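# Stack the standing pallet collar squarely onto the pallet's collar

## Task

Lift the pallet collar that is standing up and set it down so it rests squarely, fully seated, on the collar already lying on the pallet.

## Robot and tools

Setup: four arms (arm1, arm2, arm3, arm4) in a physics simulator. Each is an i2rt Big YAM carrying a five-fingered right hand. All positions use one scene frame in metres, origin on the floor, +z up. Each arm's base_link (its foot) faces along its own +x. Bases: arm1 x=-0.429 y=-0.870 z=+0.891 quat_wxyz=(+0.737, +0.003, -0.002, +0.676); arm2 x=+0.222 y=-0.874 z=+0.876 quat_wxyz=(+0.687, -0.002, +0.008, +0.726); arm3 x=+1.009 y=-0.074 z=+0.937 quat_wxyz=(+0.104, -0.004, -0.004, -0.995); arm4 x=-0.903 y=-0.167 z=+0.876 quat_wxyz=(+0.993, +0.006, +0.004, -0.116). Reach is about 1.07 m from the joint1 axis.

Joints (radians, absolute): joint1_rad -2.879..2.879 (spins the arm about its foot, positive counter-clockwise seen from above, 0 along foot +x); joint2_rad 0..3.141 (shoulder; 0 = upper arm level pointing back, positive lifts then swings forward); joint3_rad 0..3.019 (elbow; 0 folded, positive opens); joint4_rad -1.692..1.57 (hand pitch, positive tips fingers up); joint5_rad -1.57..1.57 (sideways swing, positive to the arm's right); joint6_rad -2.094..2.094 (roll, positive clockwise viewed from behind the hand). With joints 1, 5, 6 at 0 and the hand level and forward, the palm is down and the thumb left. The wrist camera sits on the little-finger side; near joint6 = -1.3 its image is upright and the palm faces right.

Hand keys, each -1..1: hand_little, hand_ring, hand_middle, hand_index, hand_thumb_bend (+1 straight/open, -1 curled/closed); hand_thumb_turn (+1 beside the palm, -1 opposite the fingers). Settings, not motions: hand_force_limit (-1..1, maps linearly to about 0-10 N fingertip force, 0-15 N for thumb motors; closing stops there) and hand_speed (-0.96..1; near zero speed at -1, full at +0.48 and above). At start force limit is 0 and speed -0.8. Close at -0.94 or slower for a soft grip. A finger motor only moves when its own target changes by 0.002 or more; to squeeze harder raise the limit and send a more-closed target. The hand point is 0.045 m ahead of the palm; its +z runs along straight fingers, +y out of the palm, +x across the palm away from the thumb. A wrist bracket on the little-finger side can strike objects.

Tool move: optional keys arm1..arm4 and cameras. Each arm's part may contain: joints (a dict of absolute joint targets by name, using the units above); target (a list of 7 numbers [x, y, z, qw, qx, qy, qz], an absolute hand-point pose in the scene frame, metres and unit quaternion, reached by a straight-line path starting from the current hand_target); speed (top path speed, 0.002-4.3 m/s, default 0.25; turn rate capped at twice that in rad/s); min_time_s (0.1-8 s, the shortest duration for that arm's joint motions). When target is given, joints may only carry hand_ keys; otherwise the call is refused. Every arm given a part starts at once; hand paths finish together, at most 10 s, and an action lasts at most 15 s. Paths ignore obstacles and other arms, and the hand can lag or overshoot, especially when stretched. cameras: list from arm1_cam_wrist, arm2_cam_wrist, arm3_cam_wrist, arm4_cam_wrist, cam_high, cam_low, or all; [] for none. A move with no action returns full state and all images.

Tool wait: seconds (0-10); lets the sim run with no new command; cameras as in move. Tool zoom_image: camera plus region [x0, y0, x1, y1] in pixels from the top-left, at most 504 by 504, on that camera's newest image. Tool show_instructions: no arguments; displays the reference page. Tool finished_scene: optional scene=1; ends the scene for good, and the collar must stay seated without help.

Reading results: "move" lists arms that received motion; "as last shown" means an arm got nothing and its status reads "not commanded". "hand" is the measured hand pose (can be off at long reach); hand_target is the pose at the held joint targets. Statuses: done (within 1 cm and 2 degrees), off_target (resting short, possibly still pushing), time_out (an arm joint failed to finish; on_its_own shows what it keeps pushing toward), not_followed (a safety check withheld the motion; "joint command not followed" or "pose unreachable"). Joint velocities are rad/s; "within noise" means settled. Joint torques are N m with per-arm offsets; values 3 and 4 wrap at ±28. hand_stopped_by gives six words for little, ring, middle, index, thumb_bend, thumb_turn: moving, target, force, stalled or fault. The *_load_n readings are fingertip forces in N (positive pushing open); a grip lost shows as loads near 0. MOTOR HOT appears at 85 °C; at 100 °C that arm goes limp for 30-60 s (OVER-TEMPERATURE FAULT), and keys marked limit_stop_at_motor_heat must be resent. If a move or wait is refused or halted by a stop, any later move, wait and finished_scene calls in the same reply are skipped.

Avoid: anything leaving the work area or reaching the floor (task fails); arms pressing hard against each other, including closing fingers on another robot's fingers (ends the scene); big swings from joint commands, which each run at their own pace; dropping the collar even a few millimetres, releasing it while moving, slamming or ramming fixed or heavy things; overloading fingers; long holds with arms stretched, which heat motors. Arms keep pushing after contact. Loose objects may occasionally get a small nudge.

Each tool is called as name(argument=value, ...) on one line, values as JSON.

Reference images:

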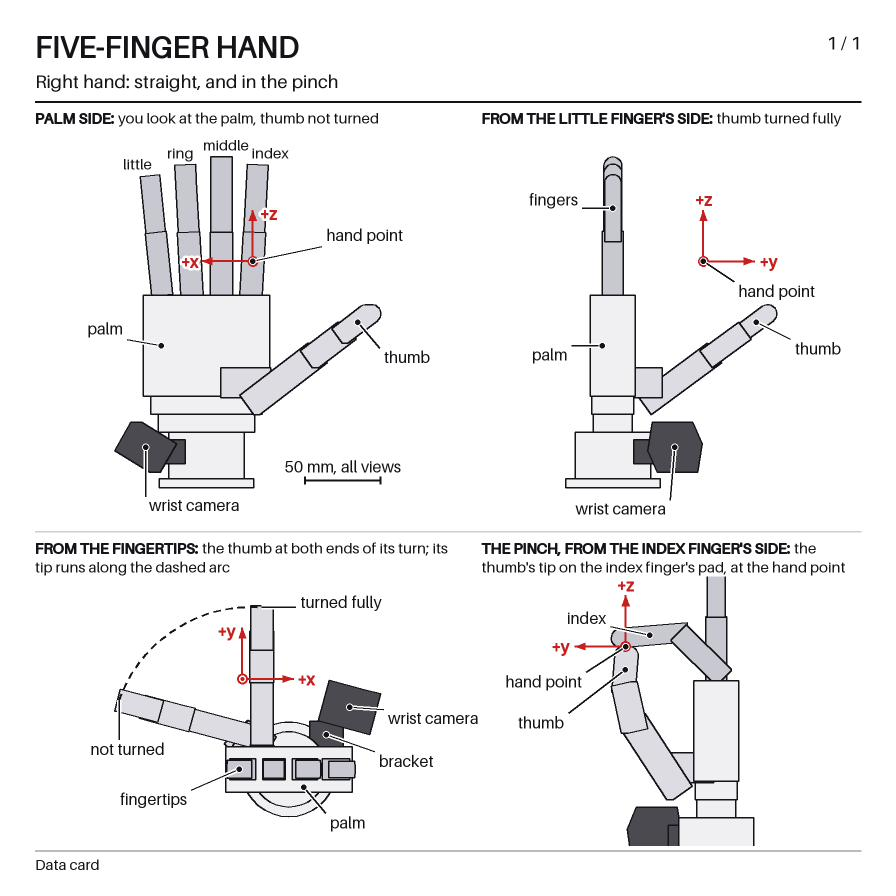

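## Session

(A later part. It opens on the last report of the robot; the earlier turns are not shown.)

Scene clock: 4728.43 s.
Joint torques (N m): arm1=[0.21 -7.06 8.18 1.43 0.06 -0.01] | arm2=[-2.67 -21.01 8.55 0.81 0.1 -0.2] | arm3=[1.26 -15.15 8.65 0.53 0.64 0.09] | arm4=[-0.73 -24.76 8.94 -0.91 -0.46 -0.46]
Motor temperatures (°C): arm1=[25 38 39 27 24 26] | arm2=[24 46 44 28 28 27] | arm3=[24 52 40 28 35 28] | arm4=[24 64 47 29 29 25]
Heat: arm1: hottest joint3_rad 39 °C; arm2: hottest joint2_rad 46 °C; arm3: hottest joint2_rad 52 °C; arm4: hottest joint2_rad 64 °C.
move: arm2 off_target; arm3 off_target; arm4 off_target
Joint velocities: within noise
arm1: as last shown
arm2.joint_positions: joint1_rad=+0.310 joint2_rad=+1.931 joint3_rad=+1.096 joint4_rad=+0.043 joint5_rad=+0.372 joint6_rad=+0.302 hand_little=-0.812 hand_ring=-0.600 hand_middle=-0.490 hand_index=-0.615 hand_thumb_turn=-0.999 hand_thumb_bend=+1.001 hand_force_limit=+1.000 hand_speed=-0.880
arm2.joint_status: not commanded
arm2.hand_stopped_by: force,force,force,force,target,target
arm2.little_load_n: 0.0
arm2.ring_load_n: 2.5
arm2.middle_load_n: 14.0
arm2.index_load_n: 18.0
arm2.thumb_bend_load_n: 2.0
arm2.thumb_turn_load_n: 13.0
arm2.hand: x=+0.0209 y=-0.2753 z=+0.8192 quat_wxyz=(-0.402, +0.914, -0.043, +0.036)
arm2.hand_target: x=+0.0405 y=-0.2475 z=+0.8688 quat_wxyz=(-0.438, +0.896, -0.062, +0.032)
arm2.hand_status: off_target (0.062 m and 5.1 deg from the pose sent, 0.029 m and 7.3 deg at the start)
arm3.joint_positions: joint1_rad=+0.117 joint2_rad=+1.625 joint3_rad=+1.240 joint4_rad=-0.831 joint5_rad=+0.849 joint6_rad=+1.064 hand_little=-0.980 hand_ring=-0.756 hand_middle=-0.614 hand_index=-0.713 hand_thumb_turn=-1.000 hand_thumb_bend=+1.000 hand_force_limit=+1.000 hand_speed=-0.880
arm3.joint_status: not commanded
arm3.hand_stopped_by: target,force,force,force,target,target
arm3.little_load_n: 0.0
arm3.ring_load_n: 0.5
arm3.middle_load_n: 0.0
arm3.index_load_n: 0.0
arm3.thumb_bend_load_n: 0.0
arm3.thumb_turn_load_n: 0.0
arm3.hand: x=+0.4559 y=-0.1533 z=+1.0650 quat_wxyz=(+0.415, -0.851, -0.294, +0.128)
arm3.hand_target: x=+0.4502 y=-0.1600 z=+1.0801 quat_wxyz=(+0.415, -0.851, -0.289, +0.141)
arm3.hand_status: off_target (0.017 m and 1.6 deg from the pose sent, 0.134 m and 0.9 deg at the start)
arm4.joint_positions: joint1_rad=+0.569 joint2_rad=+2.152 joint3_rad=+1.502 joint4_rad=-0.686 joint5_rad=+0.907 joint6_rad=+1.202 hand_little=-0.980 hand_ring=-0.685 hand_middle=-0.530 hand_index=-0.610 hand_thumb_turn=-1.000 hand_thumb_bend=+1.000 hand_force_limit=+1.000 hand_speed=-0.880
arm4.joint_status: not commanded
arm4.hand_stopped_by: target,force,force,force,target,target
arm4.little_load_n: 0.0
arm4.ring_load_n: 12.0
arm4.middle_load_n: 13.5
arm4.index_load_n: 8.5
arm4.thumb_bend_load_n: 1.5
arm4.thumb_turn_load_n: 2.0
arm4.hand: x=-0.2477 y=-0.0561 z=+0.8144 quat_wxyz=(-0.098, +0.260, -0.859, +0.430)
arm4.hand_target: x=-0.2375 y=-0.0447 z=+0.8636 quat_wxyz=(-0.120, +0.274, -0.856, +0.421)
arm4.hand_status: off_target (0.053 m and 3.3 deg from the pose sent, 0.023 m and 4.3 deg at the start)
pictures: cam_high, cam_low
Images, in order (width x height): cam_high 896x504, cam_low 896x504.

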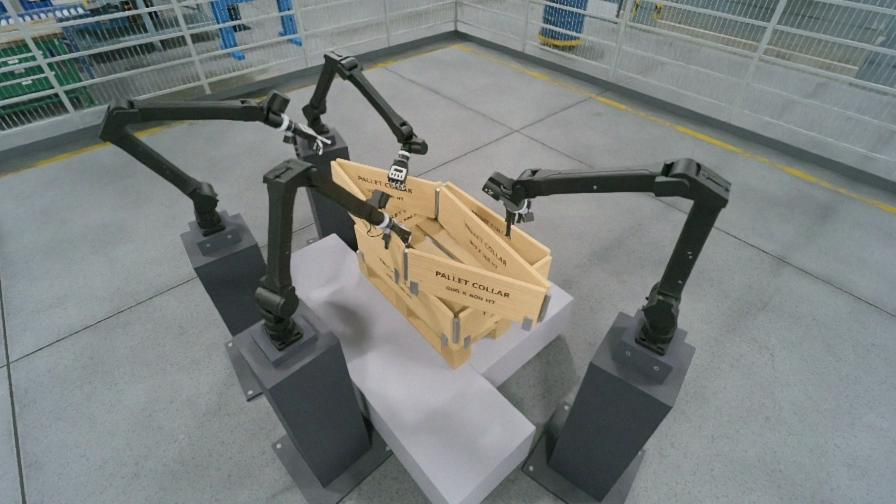

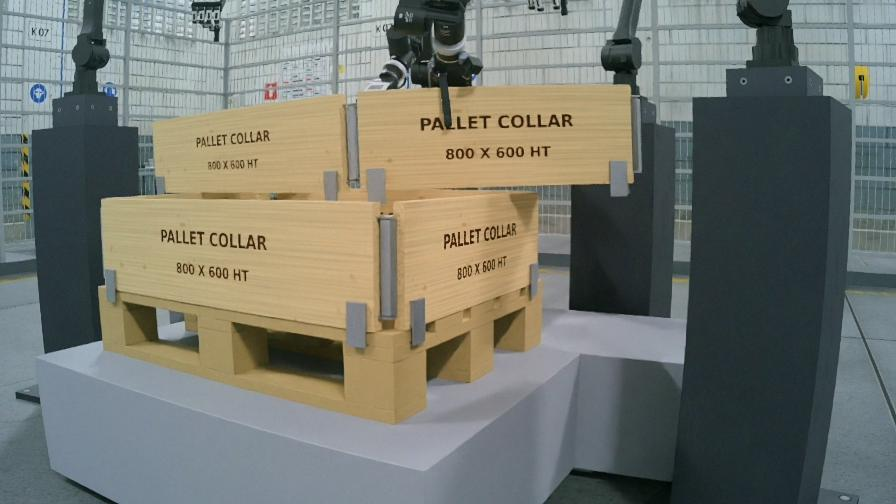

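move(arm2={"target": [0.030, -0.260, 0.815, 0.4373, -0.8965, 0.0626, -0.0305], "speed": 0.04}, arm4={"target": [-0.243, -0.052, 0.805, 0.1100, -0.268, 0.8600, -0.4210], "speed": 0.04}, cameras=["cam_low", "arm2_cam_wrist", "arm4_cam_wrist", "arm1_cam_wrist"])

Scene clock: 4795.60 s.
Joint torques (N m): arm1=[0.5 -7.36 8.12 1.33 0.1 0.01] | arm2=[-2.37 -17.26 7.1 1.25 -0.12 0] | arm3=[1.2 -15.03 8.65 0.54 0.64 0.08] | arm4=[-0.56 -19.66 7.97 0.84 -0.36 -0.25]
Motor temperatures (°C): arm1=[25 38 39 27 24 26] | arm2=[24 42 38 28 27 27] | arm3=[24 46 42 27 31 28] | arm4=[24 57 44 28 28 25]
Heat: arm1: hottest joint3_rad 39 °C; arm2: hottest joint2_rad 42 °C; arm3: hottest joint2_rad 46 °C; arm4: hottest joint2_rad 57 °C.
move: arm2 off_target; arm4 off_target
Joint velocities: within noise
arm1.joint_positions: joint1_rad=-0.105 joint2_rad=+1.098 joint3_rad=+0.894 joint4_rad=-0.459 joint5_rad=-0.038 joint6_rad=-0.046 hand_little=+0.000 hand_ring=+0.000 hand_middle=+1.000 hand_index=+0.000 hand_thumb_turn=-1.000 hand_thumb_bend=+1.000 hand_force_limit=+1.000 hand_speed=-0.600
arm1.joint_status: not commanded
arm1.hand_stopped_by: target,target,fault,target,target,target
arm1.little_load_n: -0.5
arm1.ring_load_n: 0.0
arm1.middle_load_n: 0.0
arm1.index_load_n: 0.0
arm1.thumb_bend_load_n: 0.0
arm1.thumb_turn_load_n: 0.0
arm1.hand: x=-0.3761 y=-0.4162 z=+1.1017 quat_wxyz=(-0.440, +0.895, -0.057, +0.034)
arm1.hand_target: x=-0.3799 y=-0.4200 z=+1.0999 quat_wxyz=(-0.437, +0.897, -0.063, +0.031)
arm1.hand_status: not commanded
arm2.joint_positions: joint1_rad=+0.328 joint2_rad=+1.978 joint3_rad=+1.058 joint4_rad=+0.166 joint5_rad=+0.396 joint6_rad=+0.302 hand_little=-0.812 hand_ring=-0.600 hand_middle=-0.490 hand_index=-0.615 hand_thumb_turn=-0.999 hand_thumb_bend=+1.001 hand_force_limit=+1.000 hand_speed=-0.880
arm2.joint_status: not commanded
arm2.hand_stopped_by: force,force,force,force,target,target
arm2.little_load_n: 0.0
arm2.ring_load_n: 0.0
arm2.middle_load_n: 10.5
arm2.index_load_n: 17.5
arm2.thumb_bend_load_n: 1.5
arm2.thumb_turn_load_n: 12.5
arm2.hand: x=+0.0150 y=-0.2791 z=+0.7957 quat_wxyz=(-0.421, +0.905, -0.043, +0.036)
arm2.hand_target: x=+0.0302 y=-0.2607 z=+0.8149 quat_wxyz=(-0.437, +0.897, -0.062, +0.031)
arm2.hand_status: off_target (0.031 m and 3.2 deg from the pose sent, 0.018 m and 5.1 deg at the start)
arm3: as last shown
arm3.ring_load_n: 0.0
arm3.middle_load_n: 0.5
arm3.hand: x=+0.4559 y=-0.1533 z=+1.0651 quat_wxyz=(+0.415, -0.851, -0.294, +0.128)
arm4.joint_positions: joint1_rad=+0.562 joint2_rad=+2.171 joint3_rad=+1.481 joint4_rad=-0.638 joint5_rad=+0.907 joint6_rad=+1.195 hand_little=-0.980 hand_ring=-0.685 hand_middle=-0.530 hand_index=-0.610 hand_thumb_turn=-1.000 hand_thumb_bend=+1.000 hand_force_limit=+1.000 hand_speed=-0.880
arm4.joint_status: not commanded
arm4.hand_stopped_by: target,force,force,force,target,target
arm4.little_load_n: 0.0
arm4.ring_load_n: 6.5
arm4.middle_load_n: 8.0
arm4.index_load_n: 5.5
arm4.thumb_bend_load_n: 0.5
arm4.thumb_turn_load_n: -3.0
arm4.hand: x=-0.2500 y=-0.0615 z=+0.7976 quat_wxyz=(-0.098, +0.258, -0.859, +0.431)
arm4.hand_target: x=-0.2432 y=-0.0520 z=+0.8052 quat_wxyz=(-0.110, +0.268, -0.860, +0.421)
arm4.hand_status: off_target (0.014 m and 2.1 deg from the pose sent, 0.011 m and 2.0 deg at the start)
pictures: arm1_cam_wrist, arm2_cam_wrist, arm4_cam_wrist, cam_low
Images, in order (width x height): arm1_cam_wrist 672x504, arm2_cam_wrist 672x504, arm4_cam_wrist 672x504, cam_low 896x504.

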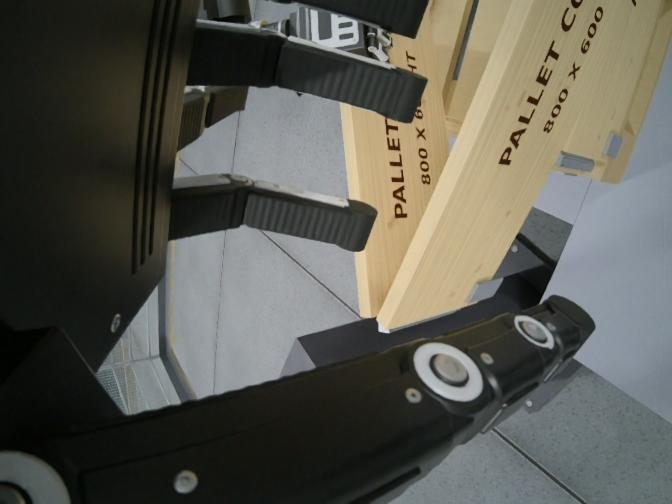

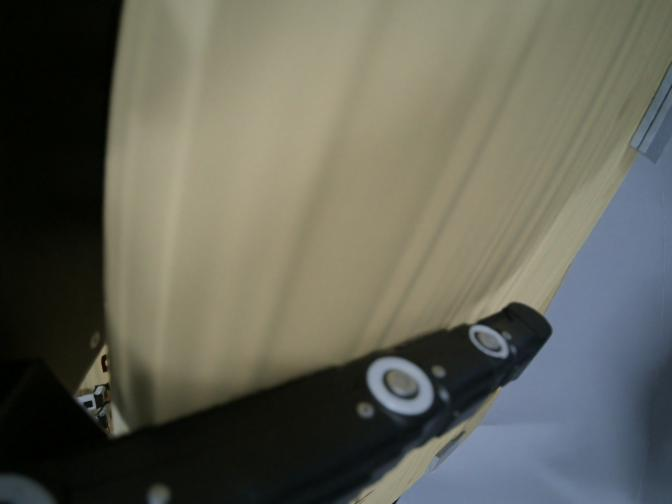

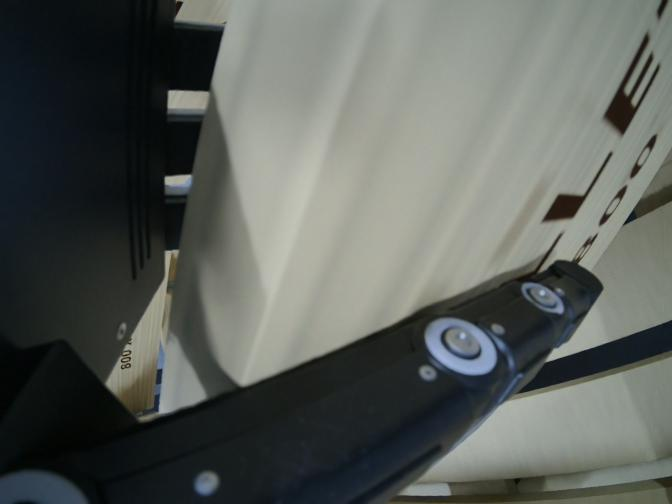

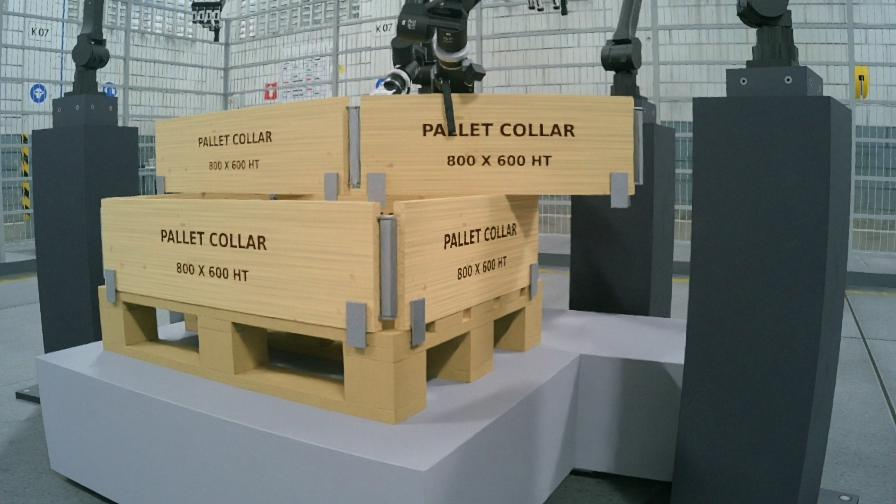

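move(arm1={"target": [-0.41, -0.245, 0.96, 0.4362, -0.8941, 0.0908, -0.0442], "speed": 0.25}, arm2={"target": [0.016, -0.266, 0.805, 0.4373, -0.8965, 0.0626, -0.0305], "speed": 0.04}, cameras=["arm1_cam_wrist"])

Scene clock: 4840.57 s.
Joint torques (N m): arm1=[0.26 -12.04 11.43 2.21 0.14 -0.02] | arm2=[-0.26 -15.85 7.1 1.43 -0.04 0.14] | arm3=[1.26 -15.03 8.64 0.53 0.64 0.07] | arm4=[-0.5 -19.78 7.98 0.72 -0.32 -0.15]
Motor temperatures (°C): arm1=[25 37 39 27 24 26] | arm2=[24 41 38 28 27 27] | arm3=[24 44 43 26 31 28] | arm4=[24 53 42 28 27 25]
Heat: arm1: hottest joint3_rad 39 °C; arm2: hottest joint2_rad 41 °C; arm3: hottest joint2_rad 44 °C; arm4: hottest joint2_rad 53 °C.
move: arm1 off_target; arm2 off_target
Joint velocities: within noise
arm1.joint_positions: joint1_rad=+0.030 joint2_rad=+1.675 joint3_rad=+1.034 joint4_rad=-0.083 joint5_rad=+0.117 joint6_rad=+0.077 hand_little=+0.000 hand_ring=+0.000 hand_middle=+1.000 hand_index=+0.000 hand_thumb_turn=-1.000 hand_thumb_bend=+1.000 hand_force_limit=+1.000 hand_speed=-0.600
arm1.joint_status: not commanded
arm1.hand_stopped_by: target,target,fault,target,target,target
arm1.little_load_n: 0.0
arm1.ring_load_n: 0.0
arm1.middle_load_n: 0.0
arm1.index_load_n: 0.0
arm1.thumb_bend_load_n: 0.0
arm1.thumb_turn_load_n: 0.0
arm1.hand: x=-0.4075 y=-0.2703 z=+0.9437 quat_wxyz=(-0.414, +0.905, -0.085, +0.048)
arm1.hand_target: x=-0.4101 y=-0.2467 z=+0.9606 quat_wxyz=(-0.436, +0.894, -0.091, +0.044)
arm1.hand_status: off_target (0.030 m and 3.0 deg from the pose sent, 0.225 m and 4.1 deg at the start)
arm2.joint_positions: joint1_rad=+0.335 joint2_rad=+1.981 joint3_rad=+1.056 joint4_rad=+0.173 joint5_rad=+0.415 joint6_rad=+0.310 hand_little=-0.812 hand_ring=-0.600 hand_middle=-0.490 hand_index=-0.615 hand_thumb_turn=-0.999 hand_thumb_bend=+1.000 hand_force_limit=+1.000 hand_speed=-0.880
arm2.joint_status: not commanded
arm2.hand_stopped_by: force,force,force,force,target,target
arm2.little_load_n: 0.0
arm2.ring_load_n: 1.0
arm2.middle_load_n: 9.5
arm2.index_load_n: 15.5
arm2.thumb_bend_load_n: 1.0
arm2.thumb_turn_load_n: 6.5
arm2.hand: x=+0.0142 y=-0.2790 z=+0.7950 quat_wxyz=(-0.425, +0.903, -0.047, +0.041)
arm2.hand_target: x=+0.0161 y=-0.2663 z=+0.8053 quat_wxyz=(-0.437, +0.897, -0.062, +0.031)
arm2.hand_status: off_target (0.017 m and 2.7 deg from the pose sent, 0.016 m and 3.1 deg at the start)
arm3, arm4: as last shown
arm3.middle_load_n: 0.0
arm3.index_load_n: 0.5
arm3.thumb_turn_load_n: 0.5
arm4.joint_positions: joint1_rad=+0.560 joint2_rad=+2.171 joint3_rad=+1.481 joint4_rad=-0.637 joint5_rad=+0.907 joint6_rad=+1.195 hand_little=-0.980 hand_ring=-0.686 hand_middle=-0.530 hand_index=-0.610 hand_thumb_turn=-1.000 hand_thumb_bend=+1.000 hand_force_limit=+1.000 hand_speed=-0.880
arm4.ring_load_n: 5.5
arm4.middle_load_n: 7.5
arm4.hand: x=-0.2496 y=-0.0622 z=+0.7976 quat_wxyz=(-0.098, +0.258, -0.859, +0.431)
arm4.hand_target: x=-0.2431 y=-0.0519 z=+0.8052 quat_wxyz=(-0.110, +0.268, -0.860, +0.421)
Images, in order (width x height): arm1_cam_wrist 672x504.

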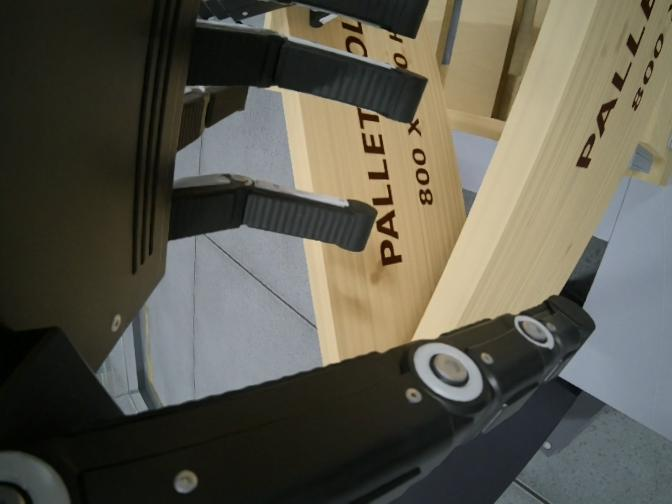

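move(arm1={"target": [-0.408, -0.226, 0.925, 0.4362, -0.8941, 0.0908, -0.0442], "speed": 0.12}, cameras=["arm1_cam_wrist"])

Scene clock: 4848.93 s.
Joint torques (N m): arm1=[0.03 -13.68 10.63 2.17 0.09 0.03] | arm2=[-0.21 -15.97 7.12 1.43 -0.04 0.13] | arm3=[1.26 -15.03 8.65 0.53 0.64 0.07] | arm4=[-0.56 -20.01 7.99 0.76 -0.33 -0.16]
Motor temperatures (°C): arm1=[25 38 41 27 24 26] | arm2=[24 41 37 28 27 27] | arm3=[24 44 43 26 31 28] | arm4=[24 52 42 28 27 25]
Heat: arm1: hottest joint3_rad 41 °C; arm2: hottest joint2_rad 41 °C; arm3: hottest joint2_rad 44 °C; arm4: hottest joint2_rad 52 °C.
move: arm1 off_target
Joint velocities: within noise
arm1.joint_positions: joint1_rad=+0.030 joint2_rad=+1.777 joint3_rad=+1.062 joint4_rad=-0.010 joint5_rad=+0.117 joint6_rad=+0.077 hand_little=+0.000 hand_ring=+0.000 hand_middle=+1.000 hand_index=+0.000 hand_thumb_turn=-1.000 hand_thumb_bend=+1.000 hand_force_limit=+1.000 hand_speed=-0.600
arm1.joint_status: not commanded
arm1.hand_stopped_by: target,target,fault,target,target,target
arm1.little_load_n: 0.0
arm1.ring_load_n: 0.0
arm1.middle_load_n: 0.0
arm1.index_load_n: 0.0
arm1.thumb_bend_load_n: 0.0
arm1.thumb_turn_load_n: 0.0
arm1.hand: x=-0.4065 y=-0.2510 z=+0.9086 quat_wxyz=(-0.413, +0.905, -0.085, +0.048)
arm1.hand_target: x=-0.4080 y=-0.2275 z=+0.9257 quat_wxyz=(-0.436, +0.894, -0.091, +0.044)
arm1.hand_status: off_target (0.030 m and 3.0 deg from the pose sent, 0.048 m and 2.9 deg at the start)
arm2, arm3, arm4: as last shown
arm3.middle_load_n: 0.5
arm3.index_load_n: 0.0
arm3.thumb_turn_load_n: 0.0
arm4.little_load_n: 0.5
arm4.thumb_bend_load_n: 1.0
Images, in order (width x height): arm1_cam_wrist 672x504.

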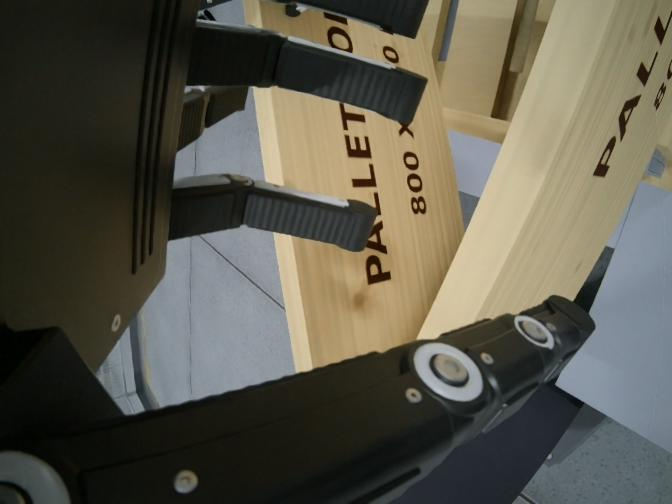

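move(arm1={"target": [-0.408, -0.222, 0.875, 0.4362, -0.8941, 0.0908, -0.0442], "speed": 0.1}, cameras=["arm1_cam_wrist"])

Scene clock: 4855.70 s.
Joint torques (N m): arm1=[-0.44 -14.04 8.72 2.22 0.09 0.01] | arm2=[-0.21 -15.85 7.09 1.43 -0.04 0.15] | arm3=[1.26 -15.03 8.66 0.51 0.64 0.08] | arm4=[-0.21 -20.01 7.97 0.59 -0.35 -0.17]
Motor temperatures (°C): arm1=[25 38 41 27 24 26] | arm2=[24 41 37 28 27 27] | arm3=[24 44 43 26 31 28] | arm4=[24 52 42 28 27 25]
Heat: arm1: hottest joint3_rad 41 °C; arm2: hottest joint2_rad 41 °C; arm3: hottest joint2_rad 44 °C; arm4: hottest joint2_rad 52 °C.
move: arm1 off_target
Joint velocities: within noise
arm1.joint_positions: joint1_rad=+0.030 joint2_rad=+1.879 joint3_rad=+1.062 joint4_rad=+0.109 joint5_rad=+0.117 joint6_rad=+0.077 hand_little=+0.000 hand_ring=+0.000 hand_middle=+1.000 hand_index=+0.000 hand_thumb_turn=-1.000 hand_thumb_bend=+1.000 hand_force_limit=+1.000 hand_speed=-0.600
arm1.joint_status: not commanded
arm1.hand_stopped_by: target,target,fault,target,target,target
arm1.little_load_n: 0.0
arm1.ring_load_n: 0.0
arm1.middle_load_n: 0.0
arm1.index_load_n: 0.0
arm1.thumb_bend_load_n: 0.0
arm1.thumb_turn_load_n: 0.0
arm1.hand: x=-0.4059 y=-0.2386 z=+0.8669 quat_wxyz=(-0.421, +0.902, -0.085, +0.048)
arm1.hand_target: x=-0.4080 y=-0.2227 z=+0.8752 quat_wxyz=(-0.436, +0.894, -0.091, +0.044)
arm1.hand_status: off_target (0.019 m and 2.1 deg from the pose sent, 0.045 m and 3.0 deg at the start)
arm2, arm3, arm4: as last shown
arm2.index_load_n: 16.0
arm3.middle_load_n: 0.0
arm4.little_load_n: 0.0
arm4.thumb_bend_load_n: 0.5
Images, in order (width x height): arm1_cam_wrist 672x504.

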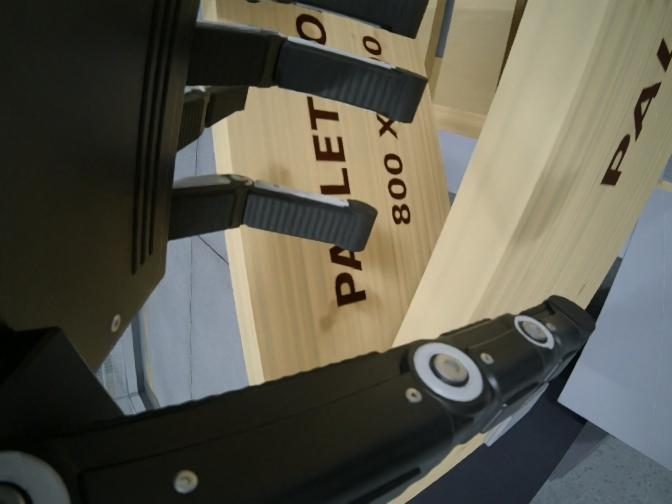

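move(arm1={"target": [-0.408, -0.224, 0.825, 0.4362, -0.8941, 0.0908, -0.0442], "speed": 0.08})

move(arm1={"target": [-0.408, -0.218, 0.795, 0.4362, -0.8941, 0.0908, -0.0442], "speed": 0.06}, cameras=["arm1_cam_wrist"])

Scene clock: 4862.63 s.
Joint torques (N m): arm1=[-0.21 -14.27 6.39 2.3 0.12 0.02] | arm2=[-0.44 -15.97 7.13 1.44 -0.04 0.14] | arm3=[1.26 -15.09 8.65 0.51 0.64 0.07] | arm4=[-0.44 -19.66 7.99 0.69 -0.31 -0.16]
Motor temperatures (°C): arm1=[25 38 41 27 24 26] | arm2=[24 41 37 28 27 27] | arm3=[24 44 43 26 31 28] | arm4=[24 52 42 28 27 25]
Heat: arm1: hottest joint3_rad 41 °C; arm2: hottest joint2_rad 41 °C; arm3: hottest joint2_rad 44 °C; arm4: hottest joint2_rad 52 °C.
move: arm1 done
Joint velocities: within noise
arm1.joint_positions: joint1_rad=+0.030 joint2_rad=+1.977 joint3_rad=+1.062 joint4_rad=+0.229 joint5_rad=+0.117 joint6_rad=+0.077 hand_little=+0.000 hand_ring=+0.000 hand_middle=+1.000 hand_index=+0.000 hand_thumb_turn=-1.000 hand_thumb_bend=+1.000 hand_force_limit=+1.000 hand_speed=-0.600
arm1.joint_status: not commanded
arm1.hand_stopped_by: target,target,fault,target,target,target
arm1.little_load_n: 0.0
arm1.ring_load_n: 0.0
arm1.middle_load_n: 0.0
arm1.index_load_n: 0.0
arm1.thumb_bend_load_n: 0.0
arm1.thumb_turn_load_n: 0.0
arm1.hand: x=-0.4054 y=-0.2296 z=+0.8271 quat_wxyz=(-0.431, +0.897, -0.085, +0.047)
arm1.hand_target: x=-0.4080 y=-0.2242 z=+0.8251 quat_wxyz=(-0.436, +0.894, -0.091, +0.044)
arm1.hand_status: done (0.006 m and 1.0 deg from the pose sent, 0.045 m and 2.1 deg at the start)
arm2, arm3, arm4: as last shown
arm2.index_load_n: 15.5
arm4.index_load_n: 6.0
pictures: none

Scene clock: 4863.83 s.
Joint torques (N m): arm1=[0.56 -14.68 7.39 2.17 0.11 0.02] | arm2=[-0.32 -15.85 7.17 1.44 -0.05 0.14] | arm3=[1.26 -15.03 8.66 0.54 0.64 0.08] | arm4=[-0.5 -19.96 7.98 0.73 -0.33 -0.17]
Motor temperatures (°C): arm1=[25 38 41 27 24 26] | arm2=[24 41 37 28 27 27] | arm3=[24 44 43 26 31 28] | arm4=[24 52 42 28 27 25]
Heat: arm1: hottest joint3_rad 41 °C; arm2: hottest joint2_rad 41 °C; arm3: hottest joint2_rad 44 °C; arm4: hottest joint2_rad 52 °C.
move: arm1 off_target
Joint velocities: within noise
arm1.joint_positions: joint1_rad=+0.030 joint2_rad=+2.053 joint3_rad=+1.062 joint4_rad=+0.286 joint5_rad=+0.117 joint6_rad=+0.077 hand_little=+0.000 hand_ring=+0.000 hand_middle=+1.000 hand_index=+0.000 hand_thumb_turn=-1.000 hand_thumb_bend=+1.000 hand_force_limit=+1.000 hand_speed=-0.600
arm1.joint_status: not commanded
arm1.hand_stopped_by: target,target,fault,target,target,target
arm1.little_load_n: 0.0
arm1.ring_load_n: 0.0
arm1.middle_load_n: 0.0
arm1.index_load_n: 0.0
arm1.thumb_bend_load_n: 0.0
arm1.thumb_turn_load_n: 0.0
arm1.hand: x=-0.4057 y=-0.2332 z=+0.7903 quat_wxyz=(-0.423, +0.901, -0.085, +0.048)
arm1.hand_target: x=-0.4080 y=-0.2186 z=+0.7953 quat_wxyz=(-0.436, +0.894, -0.091, +0.044)
arm1.hand_status: off_target (0.016 m and 1.9 deg from the pose sent, 0.034 m and 1.0 deg at the start)
arm2, arm3, arm4: as last shown
arm4.index_load_n: 5.5
Images, in order (width x height): arm1_cam_wrist 672x504.

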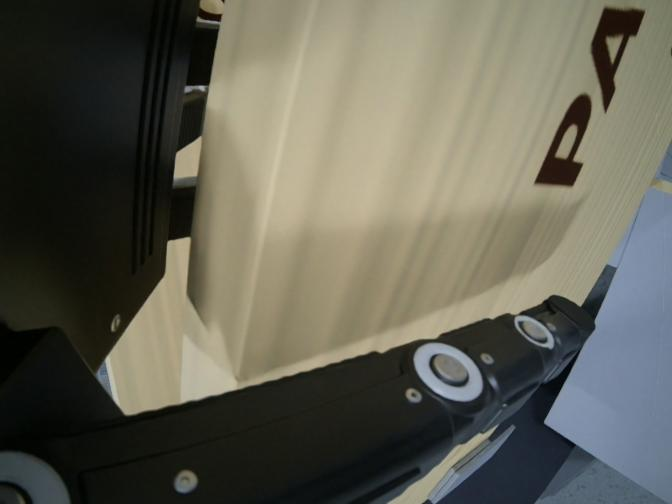

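Great depth. Close arm1.

move(arm1={"joints": {"hand_force_limit": 0.6, "hand_speed": -0.85, "hand_index": -1, "hand_ring": -1, "hand_little": -1}})

move(arm1={"joints": {"hand_force_limit": 1.0, "hand_speed": -0.88, "hand_index": -0.95, "hand_ring": -0.95, "hand_little": -0.98}}, arm4={"joints": {"hand_speed": -0.7, "hand_index": 0.0, "hand_middle": 0.0, "hand_ring": 0.0, "hand_little": 0.0}}, cameras=["arm1_cam_wrist", "arm4_cam_wrist"])

Scene clock: 4873.27 s.
Joint torques (N m): arm1=[0.09 -15.27 6.94 1.65 0.16 0.01] | arm2=[-0.44 -16.03 7.3 1.36 -0.08 0.14] | arm3=[1.26 -15.03 8.62 0.53 0.65 0.07] | arm4=[-0.85 -19.84 7.95 0.68 -0.34 -0.17]
Motor temperatures (°C): arm1=[25 39 40 27 24 26] | arm2=[24 41 36 28 27 27] | arm3=[24 44 43 26 31 27] | arm4=[24 51 42 28 27 25]
Heat: arm1: hottest joint3_rad 40 °C; arm2: hottest joint2_rad 41 °C; arm3: hottest joint2_rad 44 °C; arm4: hottest joint2_rad 51 °C.
move: arm1 off_target
Joint velocities: within noise
arm1.joint_positions: joint1_rad=+0.030 joint2_rad=+2.055 joint3_rad=+1.069 joint4_rad=+0.302 joint5_rad=+0.116 joint6_rad=+0.077 hand_little=-0.790 hand_ring=-0.595 hand_middle=+1.000 hand_index=-0.664 hand_thumb_turn=-1.000 hand_thumb_bend=+1.000 hand_force_limit=+0.600 hand_speed=-0.850
arm1.joint_status: hand_little off_target (ended at -0.790, target -1.000); hand_ring off_target (ended at -0.595, target -1.000); hand_index off_target (ended at -0.664, target -1.000); the others done
arm1.hand_stopped_by: force,force,fault,force,target,target
arm1.little_load_n: 9.0
arm1.ring_load_n: 6.5
arm1.middle_load_n: 0.0
arm1.index_load_n: 8.0
arm1.thumb_bend_load_n: 0.5
arm1.thumb_turn_load_n: 0.0
arm1.hand: x=-0.4056 y=-0.2270 z=+0.7938 quat_wxyz=(-0.431, +0.897, -0.085, +0.047)
arm1.hand_target: x=-0.4080 y=-0.2185 z=+0.7954 quat_wxyz=(-0.436, +0.894, -0.091, +0.044)
arm1.hand_status: not commanded
arm2, arm3, arm4: as last shown
arm2.joint_positions: joint1_rad=+0.335 joint2_rad=+1.982 joint3_rad=+1.055 joint4_rad=+0.175 joint5_rad=+0.416 joint6_rad=+0.310 hand_little=-0.812 hand_ring=-0.600 hand_middle=-0.490 hand_index=-0.615 hand_thumb_turn=-0.999 hand_thumb_bend=+1.000 hand_force_limit=+1.000 hand_speed=-0.880
arm2.little_load_n: 0.5
arm2.thumb_bend_load_n: 1.5
arm2.hand: x=+0.0143 y=-0.2794 z=+0.7945 quat_wxyz=(-0.425, +0.903, -0.047, +0.041)
arm2.hand_target: x=+0.0162 y=-0.2663 z=+0.8052 quat_wxyz=(-0.437, +0.897, -0.062, +0.031)
arm4.joint_positions: joint1_rad=+0.560 joint2_rad=+2.171 joint3_rad=+1.481 joint4_rad=-0.637 joint5_rad=+0.907 joint6_rad=+1.192 hand_little=-0.980 hand_ring=-0.686 hand_middle=-0.530 hand_index=-0.610 hand_thumb_turn=-1.000 hand_thumb_bend=+1.000 hand_force_limit=+1.000 hand_speed=-0.880
arm4.middle_load_n: 7.0
arm4.thumb_turn_load_n: -4.0
arm4.hand: x=-0.2498 y=-0.0623 z=+0.7976 quat_wxyz=(-0.098, +0.259, -0.859, +0.431)
pictures: none

Scene clock: 4874.93 s.
Joint torques (N m): arm1=[0.5 -15.21 6.82 1.51 0.23 0.02] | arm2=[-0.26 -15.97 7.3 1.31 -0.09 0.13] | arm3=[1.26 -15.03 8.65 0.54 0.64 0.07] | arm4=[-0.44 -19.66 8.01 0.49 0.59 -0.03]
Motor temperatures (°C): arm1=[25 39 40 27 24 26] | arm2=[24 41 36 28 27 27] | arm3=[24 44 43 26 31 27] | arm4=[24 51 42 28 27 25]
Heat: arm1: hottest joint3_rad 40 °C; arm2: hottest joint2_rad 41 °C; arm3: hottest joint2_rad 44 °C; arm4: hottest joint2_rad 51 °C.
move: arm1 off_target; arm4 done
Joint velocities: within noise
arm1.joint_positions: joint1_rad=+0.030 joint2_rad=+2.058 joint3_rad=+1.069 joint4_rad=+0.305 joint5_rad=+0.114 joint6_rad=+0.077 hand_little=-0.799 hand_ring=-0.614 hand_middle=+1.000 hand_index=-0.673 hand_thumb_turn=-1.000 hand_thumb_bend=+1.000 hand_force_limit=+1.000 hand_speed=-0.880
arm1.joint_status: hand_little off_target (ended at -0.799, target -0.980); hand_ring off_target (ended at -0.614, target -0.950); hand_index off_target (ended at -0.673, target -0.950); the others done
arm1.hand_stopped_by: force,force,fault,force,target,target
arm1.little_load_n: 9.0
arm1.ring_load_n: 10.5
arm1.middle_load_n: 0.0
arm1.index_load_n: 9.5
arm1.thumb_bend_load_n: 0.5
arm1.thumb_turn_load_n: 1.0
arm1.hand: x=-0.4060 y=-0.2267 z=+0.7931 quat_wxyz=(-0.432, +0.897, -0.085, +0.046)
arm1.hand_target: x=-0.4080 y=-0.2184 z=+0.7954 quat_wxyz=(-0.436, +0.894, -0.091, +0.044)
arm1.hand_status: not commanded
arm2: as last shown
arm2.joint_positions: joint1_rad=+0.335 joint2_rad=+1.982 joint3_rad=+1.055 joint4_rad=+0.176 joint5_rad=+0.416 joint6_rad=+0.310 hand_little=-0.812 hand_ring=-0.600 hand_middle=-0.490 hand_index=-0.615 hand_thumb_turn=-0.999 hand_thumb_bend=+1.000 hand_force_limit=+1.000 hand_speed=-0.880
arm2.little_load_n: 0.0
arm2.ring_load_n: 0.5
arm2.middle_load_n: 9.0
arm2.thumb_bend_load_n: 1.0
arm2.hand: x=+0.0142 y=-0.2793 z=+0.7945 quat_wxyz=(-0.425, +0.903, -0.048, +0.041)
arm2.hand_target: x=+0.0163 y=-0.2662 z=+0.8054 quat_wxyz=(-0.437, +0.897, -0.063, +0.031)
arm3.joint_positions: joint1_rad=+0.117 joint2_rad=+1.625 joint3_rad=+1.240 joint4_rad=-0.831 joint5_rad=+0.849 joint6_rad=+1.064 hand_little=-0.980 hand_ring=-0.756 hand_middle=-0.614 hand_index=-0.713 hand_thumb_turn=-1.000 hand_thumb_bend=+1.000 hand_force_limit=+1.000 hand_speed=-0.880
arm3.joint_status: not commanded
arm3.hand_stopped_by: target,force,force,force,target,target
arm3.little_load_n: 0.0
arm3.ring_load_n: 0.0
arm3.middle_load_n: 0.0
arm3.index_load_n: 0.0
arm3.thumb_bend_load_n: 0.0
arm3.thumb_turn_load_n: 0.0
arm3.hand: x=+0.4559 y=-0.1533 z=+1.0651 quat_wxyz=(+0.415, -0.851, -0.294, +0.128)
arm3.hand_target: x=+0.4502 y=-0.1600 z=+1.0801 quat_wxyz=(+0.415, -0.851, -0.289, +0.141)
arm3.hand_status: not commanded
arm4.joint_positions: joint1_rad=+0.560 joint2_rad=+2.169 joint3_rad=+1.481 joint4_rad=-0.629 joint5_rad=+0.887 joint6_rad=+1.179 hand_little=+0.000 hand_ring=+0.000 hand_middle=+0.000 hand_index=+0.000 hand_thumb_turn=-1.000 hand_thumb_bend=+1.000 hand_force_limit=+1.000 hand_speed=-0.700
arm4.joint_status: all done
arm4.hand_stopped_by: target,target,target,target,target,target
arm4.little_load_n: 0.0
arm4.ring_load_n: 0.5
arm4.middle_load_n: 0.0
arm4.index_load_n: 0.0
arm4.thumb_bend_load_n: 0.0
arm4.thumb_turn_load_n: 0.0
arm4.hand: x=-0.2492 y=-0.0583 z=+0.7969 quat_wxyz=(-0.100, +0.265, -0.861, +0.422)
arm4.hand_target: x=-0.2431 y=-0.0519 z=+0.8053 quat_wxyz=(-0.110, +0.268, -0.860, +0.421)
arm4.hand_status: not commanded
Images, in order (width x height): arm1_cam_wrist 672x504, arm4_cam_wrist 672x504.

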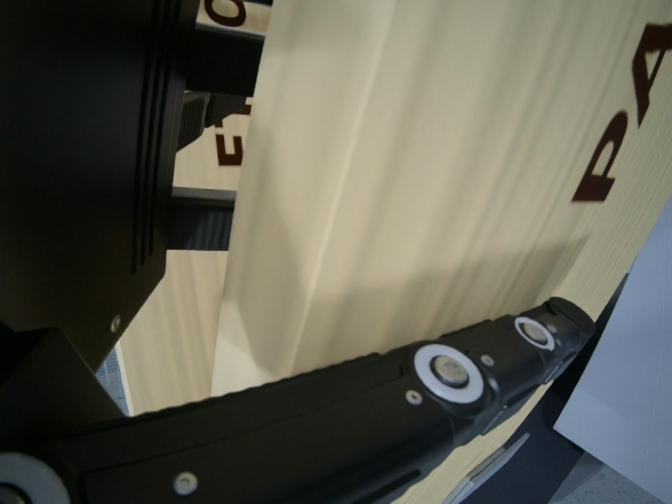

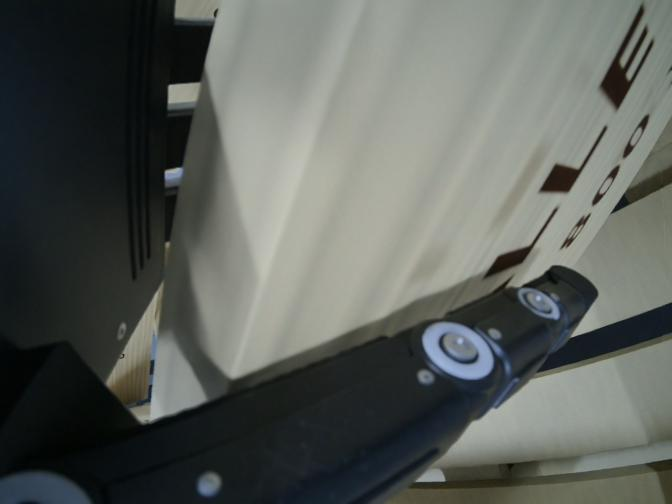

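move(arm4={"joints": {"hand_force_limit": 0.6, "hand_speed": -0.85, "hand_index": -1, "hand_middle": -1, "hand_ring": -1, "hand_little": -1}})

move(arm4={"joints": {"hand_force_limit": 1.0, "hand_speed": -0.88, "hand_index": -0.95, "hand_middle": -0.95, "hand_ring": -0.95, "hand_little": -0.98}}, cameras=["arm4_cam_wrist", "cam_high"])

zoom_image(camera="cam_high", region=[320, 120, 600, 380])

Scene clock: 4900.50 s.
Joint torques (N m): arm1=[0.09 -15.15 6.91 1.46 0.24 0.01] | arm2=[-0.26 -15.97 7.27 1.36 -0.07 0.13] | arm3=[1.2 -15.03 8.65 0.53 0.63 0.07] | arm4=[-0.62 -19.72 7.98 0.25 0.29 -0.03]
Motor temperatures (°C): arm1=[25 41 40 27 24 26] | arm2=[24 40 36 28 27 27] | arm3=[24 43 44 26 31 27] | arm4=[24 51 42 28 28 25]
Heat: arm1: hottest joint2_rad 41 °C; arm2: hottest joint2_rad 40 °C; arm3: hottest joint3_rad 44 °C; arm4: hottest joint2_rad 51 °C.
move: arm4 off_target
Joint velocities: within noise
arm1, arm2, arm3: as last shown
arm1.joint_positions: joint1_rad=+0.030 joint2_rad=+2.058 joint3_rad=+1.069 joint4_rad=+0.305 joint5_rad=+0.113 joint6_rad=+0.077 hand_little=-0.799 hand_ring=-0.614 hand_middle=+1.000 hand_index=-0.673 hand_thumb_turn=-1.000 hand_thumb_bend=+1.000 hand_force_limit=+1.000 hand_speed=-0.880
arm1.thumb_turn_load_n: 0.5
arm1.hand: x=-0.4061 y=-0.2267 z=+0.7931 quat_wxyz=(-0.432, +0.897, -0.084, +0.045)
arm2.thumb_bend_load_n: 0.5
arm2.thumb_turn_load_n: 7.0
arm3.ring_load_n: -0.5
arm4.joint_positions: joint1_rad=+0.560 joint2_rad=+2.169 joint3_rad=+1.481 joint4_rad=-0.625 joint5_rad=+0.893 joint6_rad=+1.179 hand_little=-1.000 hand_ring=-0.678 hand_middle=-0.497 hand_index=-0.567 hand_thumb_turn=-1.000 hand_thumb_bend=+1.000 hand_force_limit=+0.600 hand_speed=-0.850
arm4.joint_status: hand_ring off_target (ended at -0.678, target -1.000); hand_middle off_target (ended at -0.497, target -1.000); hand_index off_target (ended at -0.567, target -1.000); the others done
arm4.hand_stopped_by: target,force,force,force,target,target
arm4.little_load_n: 0.5
arm4.ring_load_n: 10.0
arm4.middle_load_n: 4.5
arm4.index_load_n: 6.0
arm4.thumb_bend_load_n: 0.5
arm4.thumb_turn_load_n: 2.0
arm4.hand: x=-0.2480 y=-0.0596 z=+0.7978 quat_wxyz=(-0.101, +0.263, -0.860, +0.425)
arm4.hand_target: x=-0.2431 y=-0.0521 z=+0.8053 quat_wxyz=(-0.110, +0.268, -0.860, +0.421)
arm4.hand_status: not commanded
pictures: none

Scene clock: 4901.03 s.
Joint torques (N m): arm1=[0.32 -15.44 6.86 1.54 0.24 0.02] | arm2=[-0.38 -16.09 7.23 1.36 -0.08 0.13] | arm3=[1.26 -14.97 8.65 0.53 0.64 0.08] | arm4=[-0.79 -19.96 7.98 0.2 0.22 -0.01]
Motor temperatures (°C): arm1=[25 41 40 27 24 26] | arm2=[24 40 36 28 27 27] | arm3=[24 43 44 26 31 27] | arm4=[24 51 42 28 28 25]
Heat: arm1: hottest joint2_rad 41 °C; arm2: hottest joint2_rad 40 °C; arm3: hottest joint3_rad 44 °C; arm4: hottest joint2_rad 51 °C.
move: arm4 off_target
Joint velocities: within noise
arm1, arm3: as last shown
arm1.thumb_turn_load_n: 1.0
arm2.joint_positions: joint1_rad=+0.335 joint2_rad=+1.982 joint3_rad=+1.055 joint4_rad=+0.176 joint5_rad=+0.416 joint6_rad=+0.310 hand_little=-0.812 hand_ring=-0.600 hand_middle=-0.490 hand_index=-0.615 hand_thumb_turn=-0.999 hand_thumb_bend=+1.000 hand_force_limit=+1.000 hand_speed=-0.880
arm2.joint_status: not commanded
arm2.hand_stopped_by: force,force,force,force,target,target
arm2.little_load_n: 0.0
arm2.ring_load_n: 0.5
arm2.middle_load_n: 9.0
arm2.index_load_n: 15.5
arm2.thumb_bend_load_n: 1.0
arm2.thumb_turn_load_n: 7.0
arm2.hand: x=+0.0142 y=-0.2793 z=+0.7945 quat_wxyz=(-0.425, +0.903, -0.048, +0.041)
arm2.hand_target: x=+0.0163 y=-0.2662 z=+0.8054 quat_wxyz=(-0.437, +0.897, -0.063, +0.031)
arm2.hand_status: not commanded
arm3.ring_load_n: 0.0
arm4.joint_positions: joint1_rad=+0.560 joint2_rad=+2.169 joint3_rad=+1.481 joint4_rad=-0.624 joint5_rad=+0.895 joint6_rad=+1.179 hand_little=-0.980 hand_ring=-0.686 hand_middle=-0.527 hand_index=-0.597 hand_thumb_turn=-1.000 hand_thumb_bend=+1.000 hand_force_limit=+1.000 hand_speed=-0.880
arm4.joint_status: hand_ring off_target (ended at -0.686, target -0.950); hand_middle off_target (ended at -0.527, target -0.950); hand_index off_target (ended at -0.597, target -0.950); the others done
arm4.hand_stopped_by: target,force,force,force,target,target
arm4.little_load_n: 0.0
arm4.ring_load_n: 8.0
arm4.middle_load_n: 11.5
arm4.index_load_n: 11.5
arm4.thumb_bend_load_n: 0.5
arm4.thumb_turn_load_n: 2.5
arm4.hand: x=-0.2477 y=-0.0599 z=+0.7981 quat_wxyz=(-0.101, +0.263, -0.860, +0.426)
arm4.hand_target: x=-0.2431 y=-0.0521 z=+0.8053 quat_wxyz=(-0.110, +0.268, -0.860, +0.421)
arm4.hand_status: not commanded
Images, in order (width x height): arm4_cam_wrist 672x504, cam_high 896x504.

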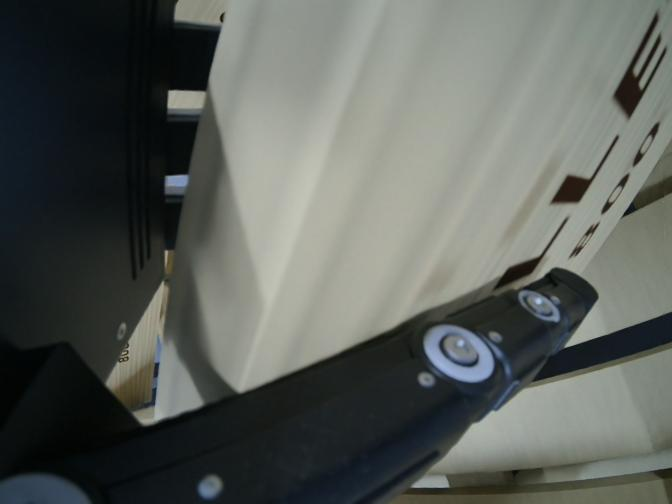

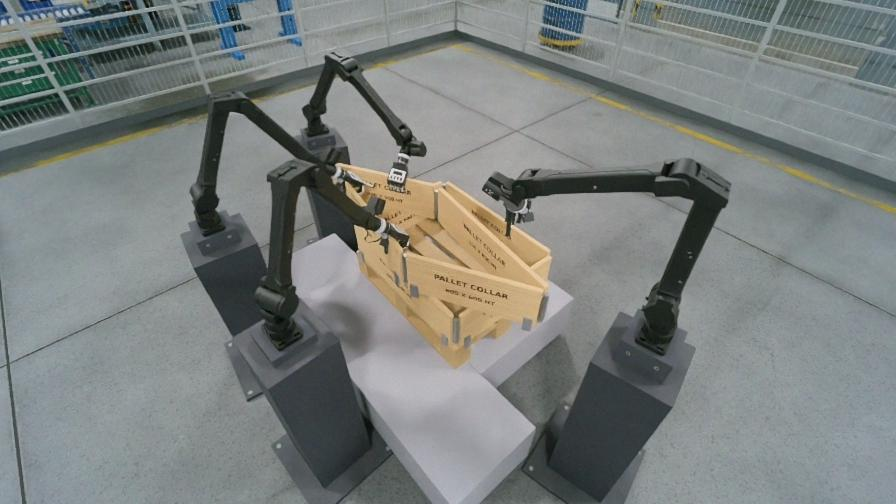

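Scaled by 1.800.

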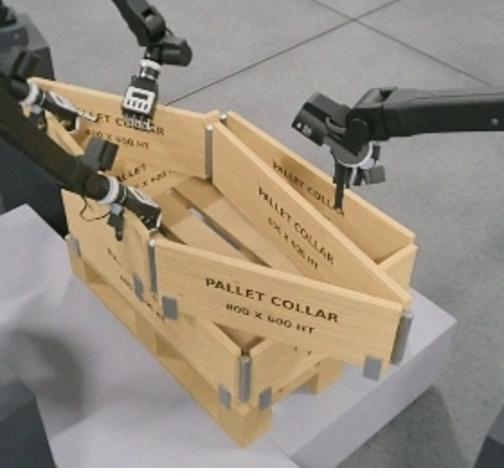

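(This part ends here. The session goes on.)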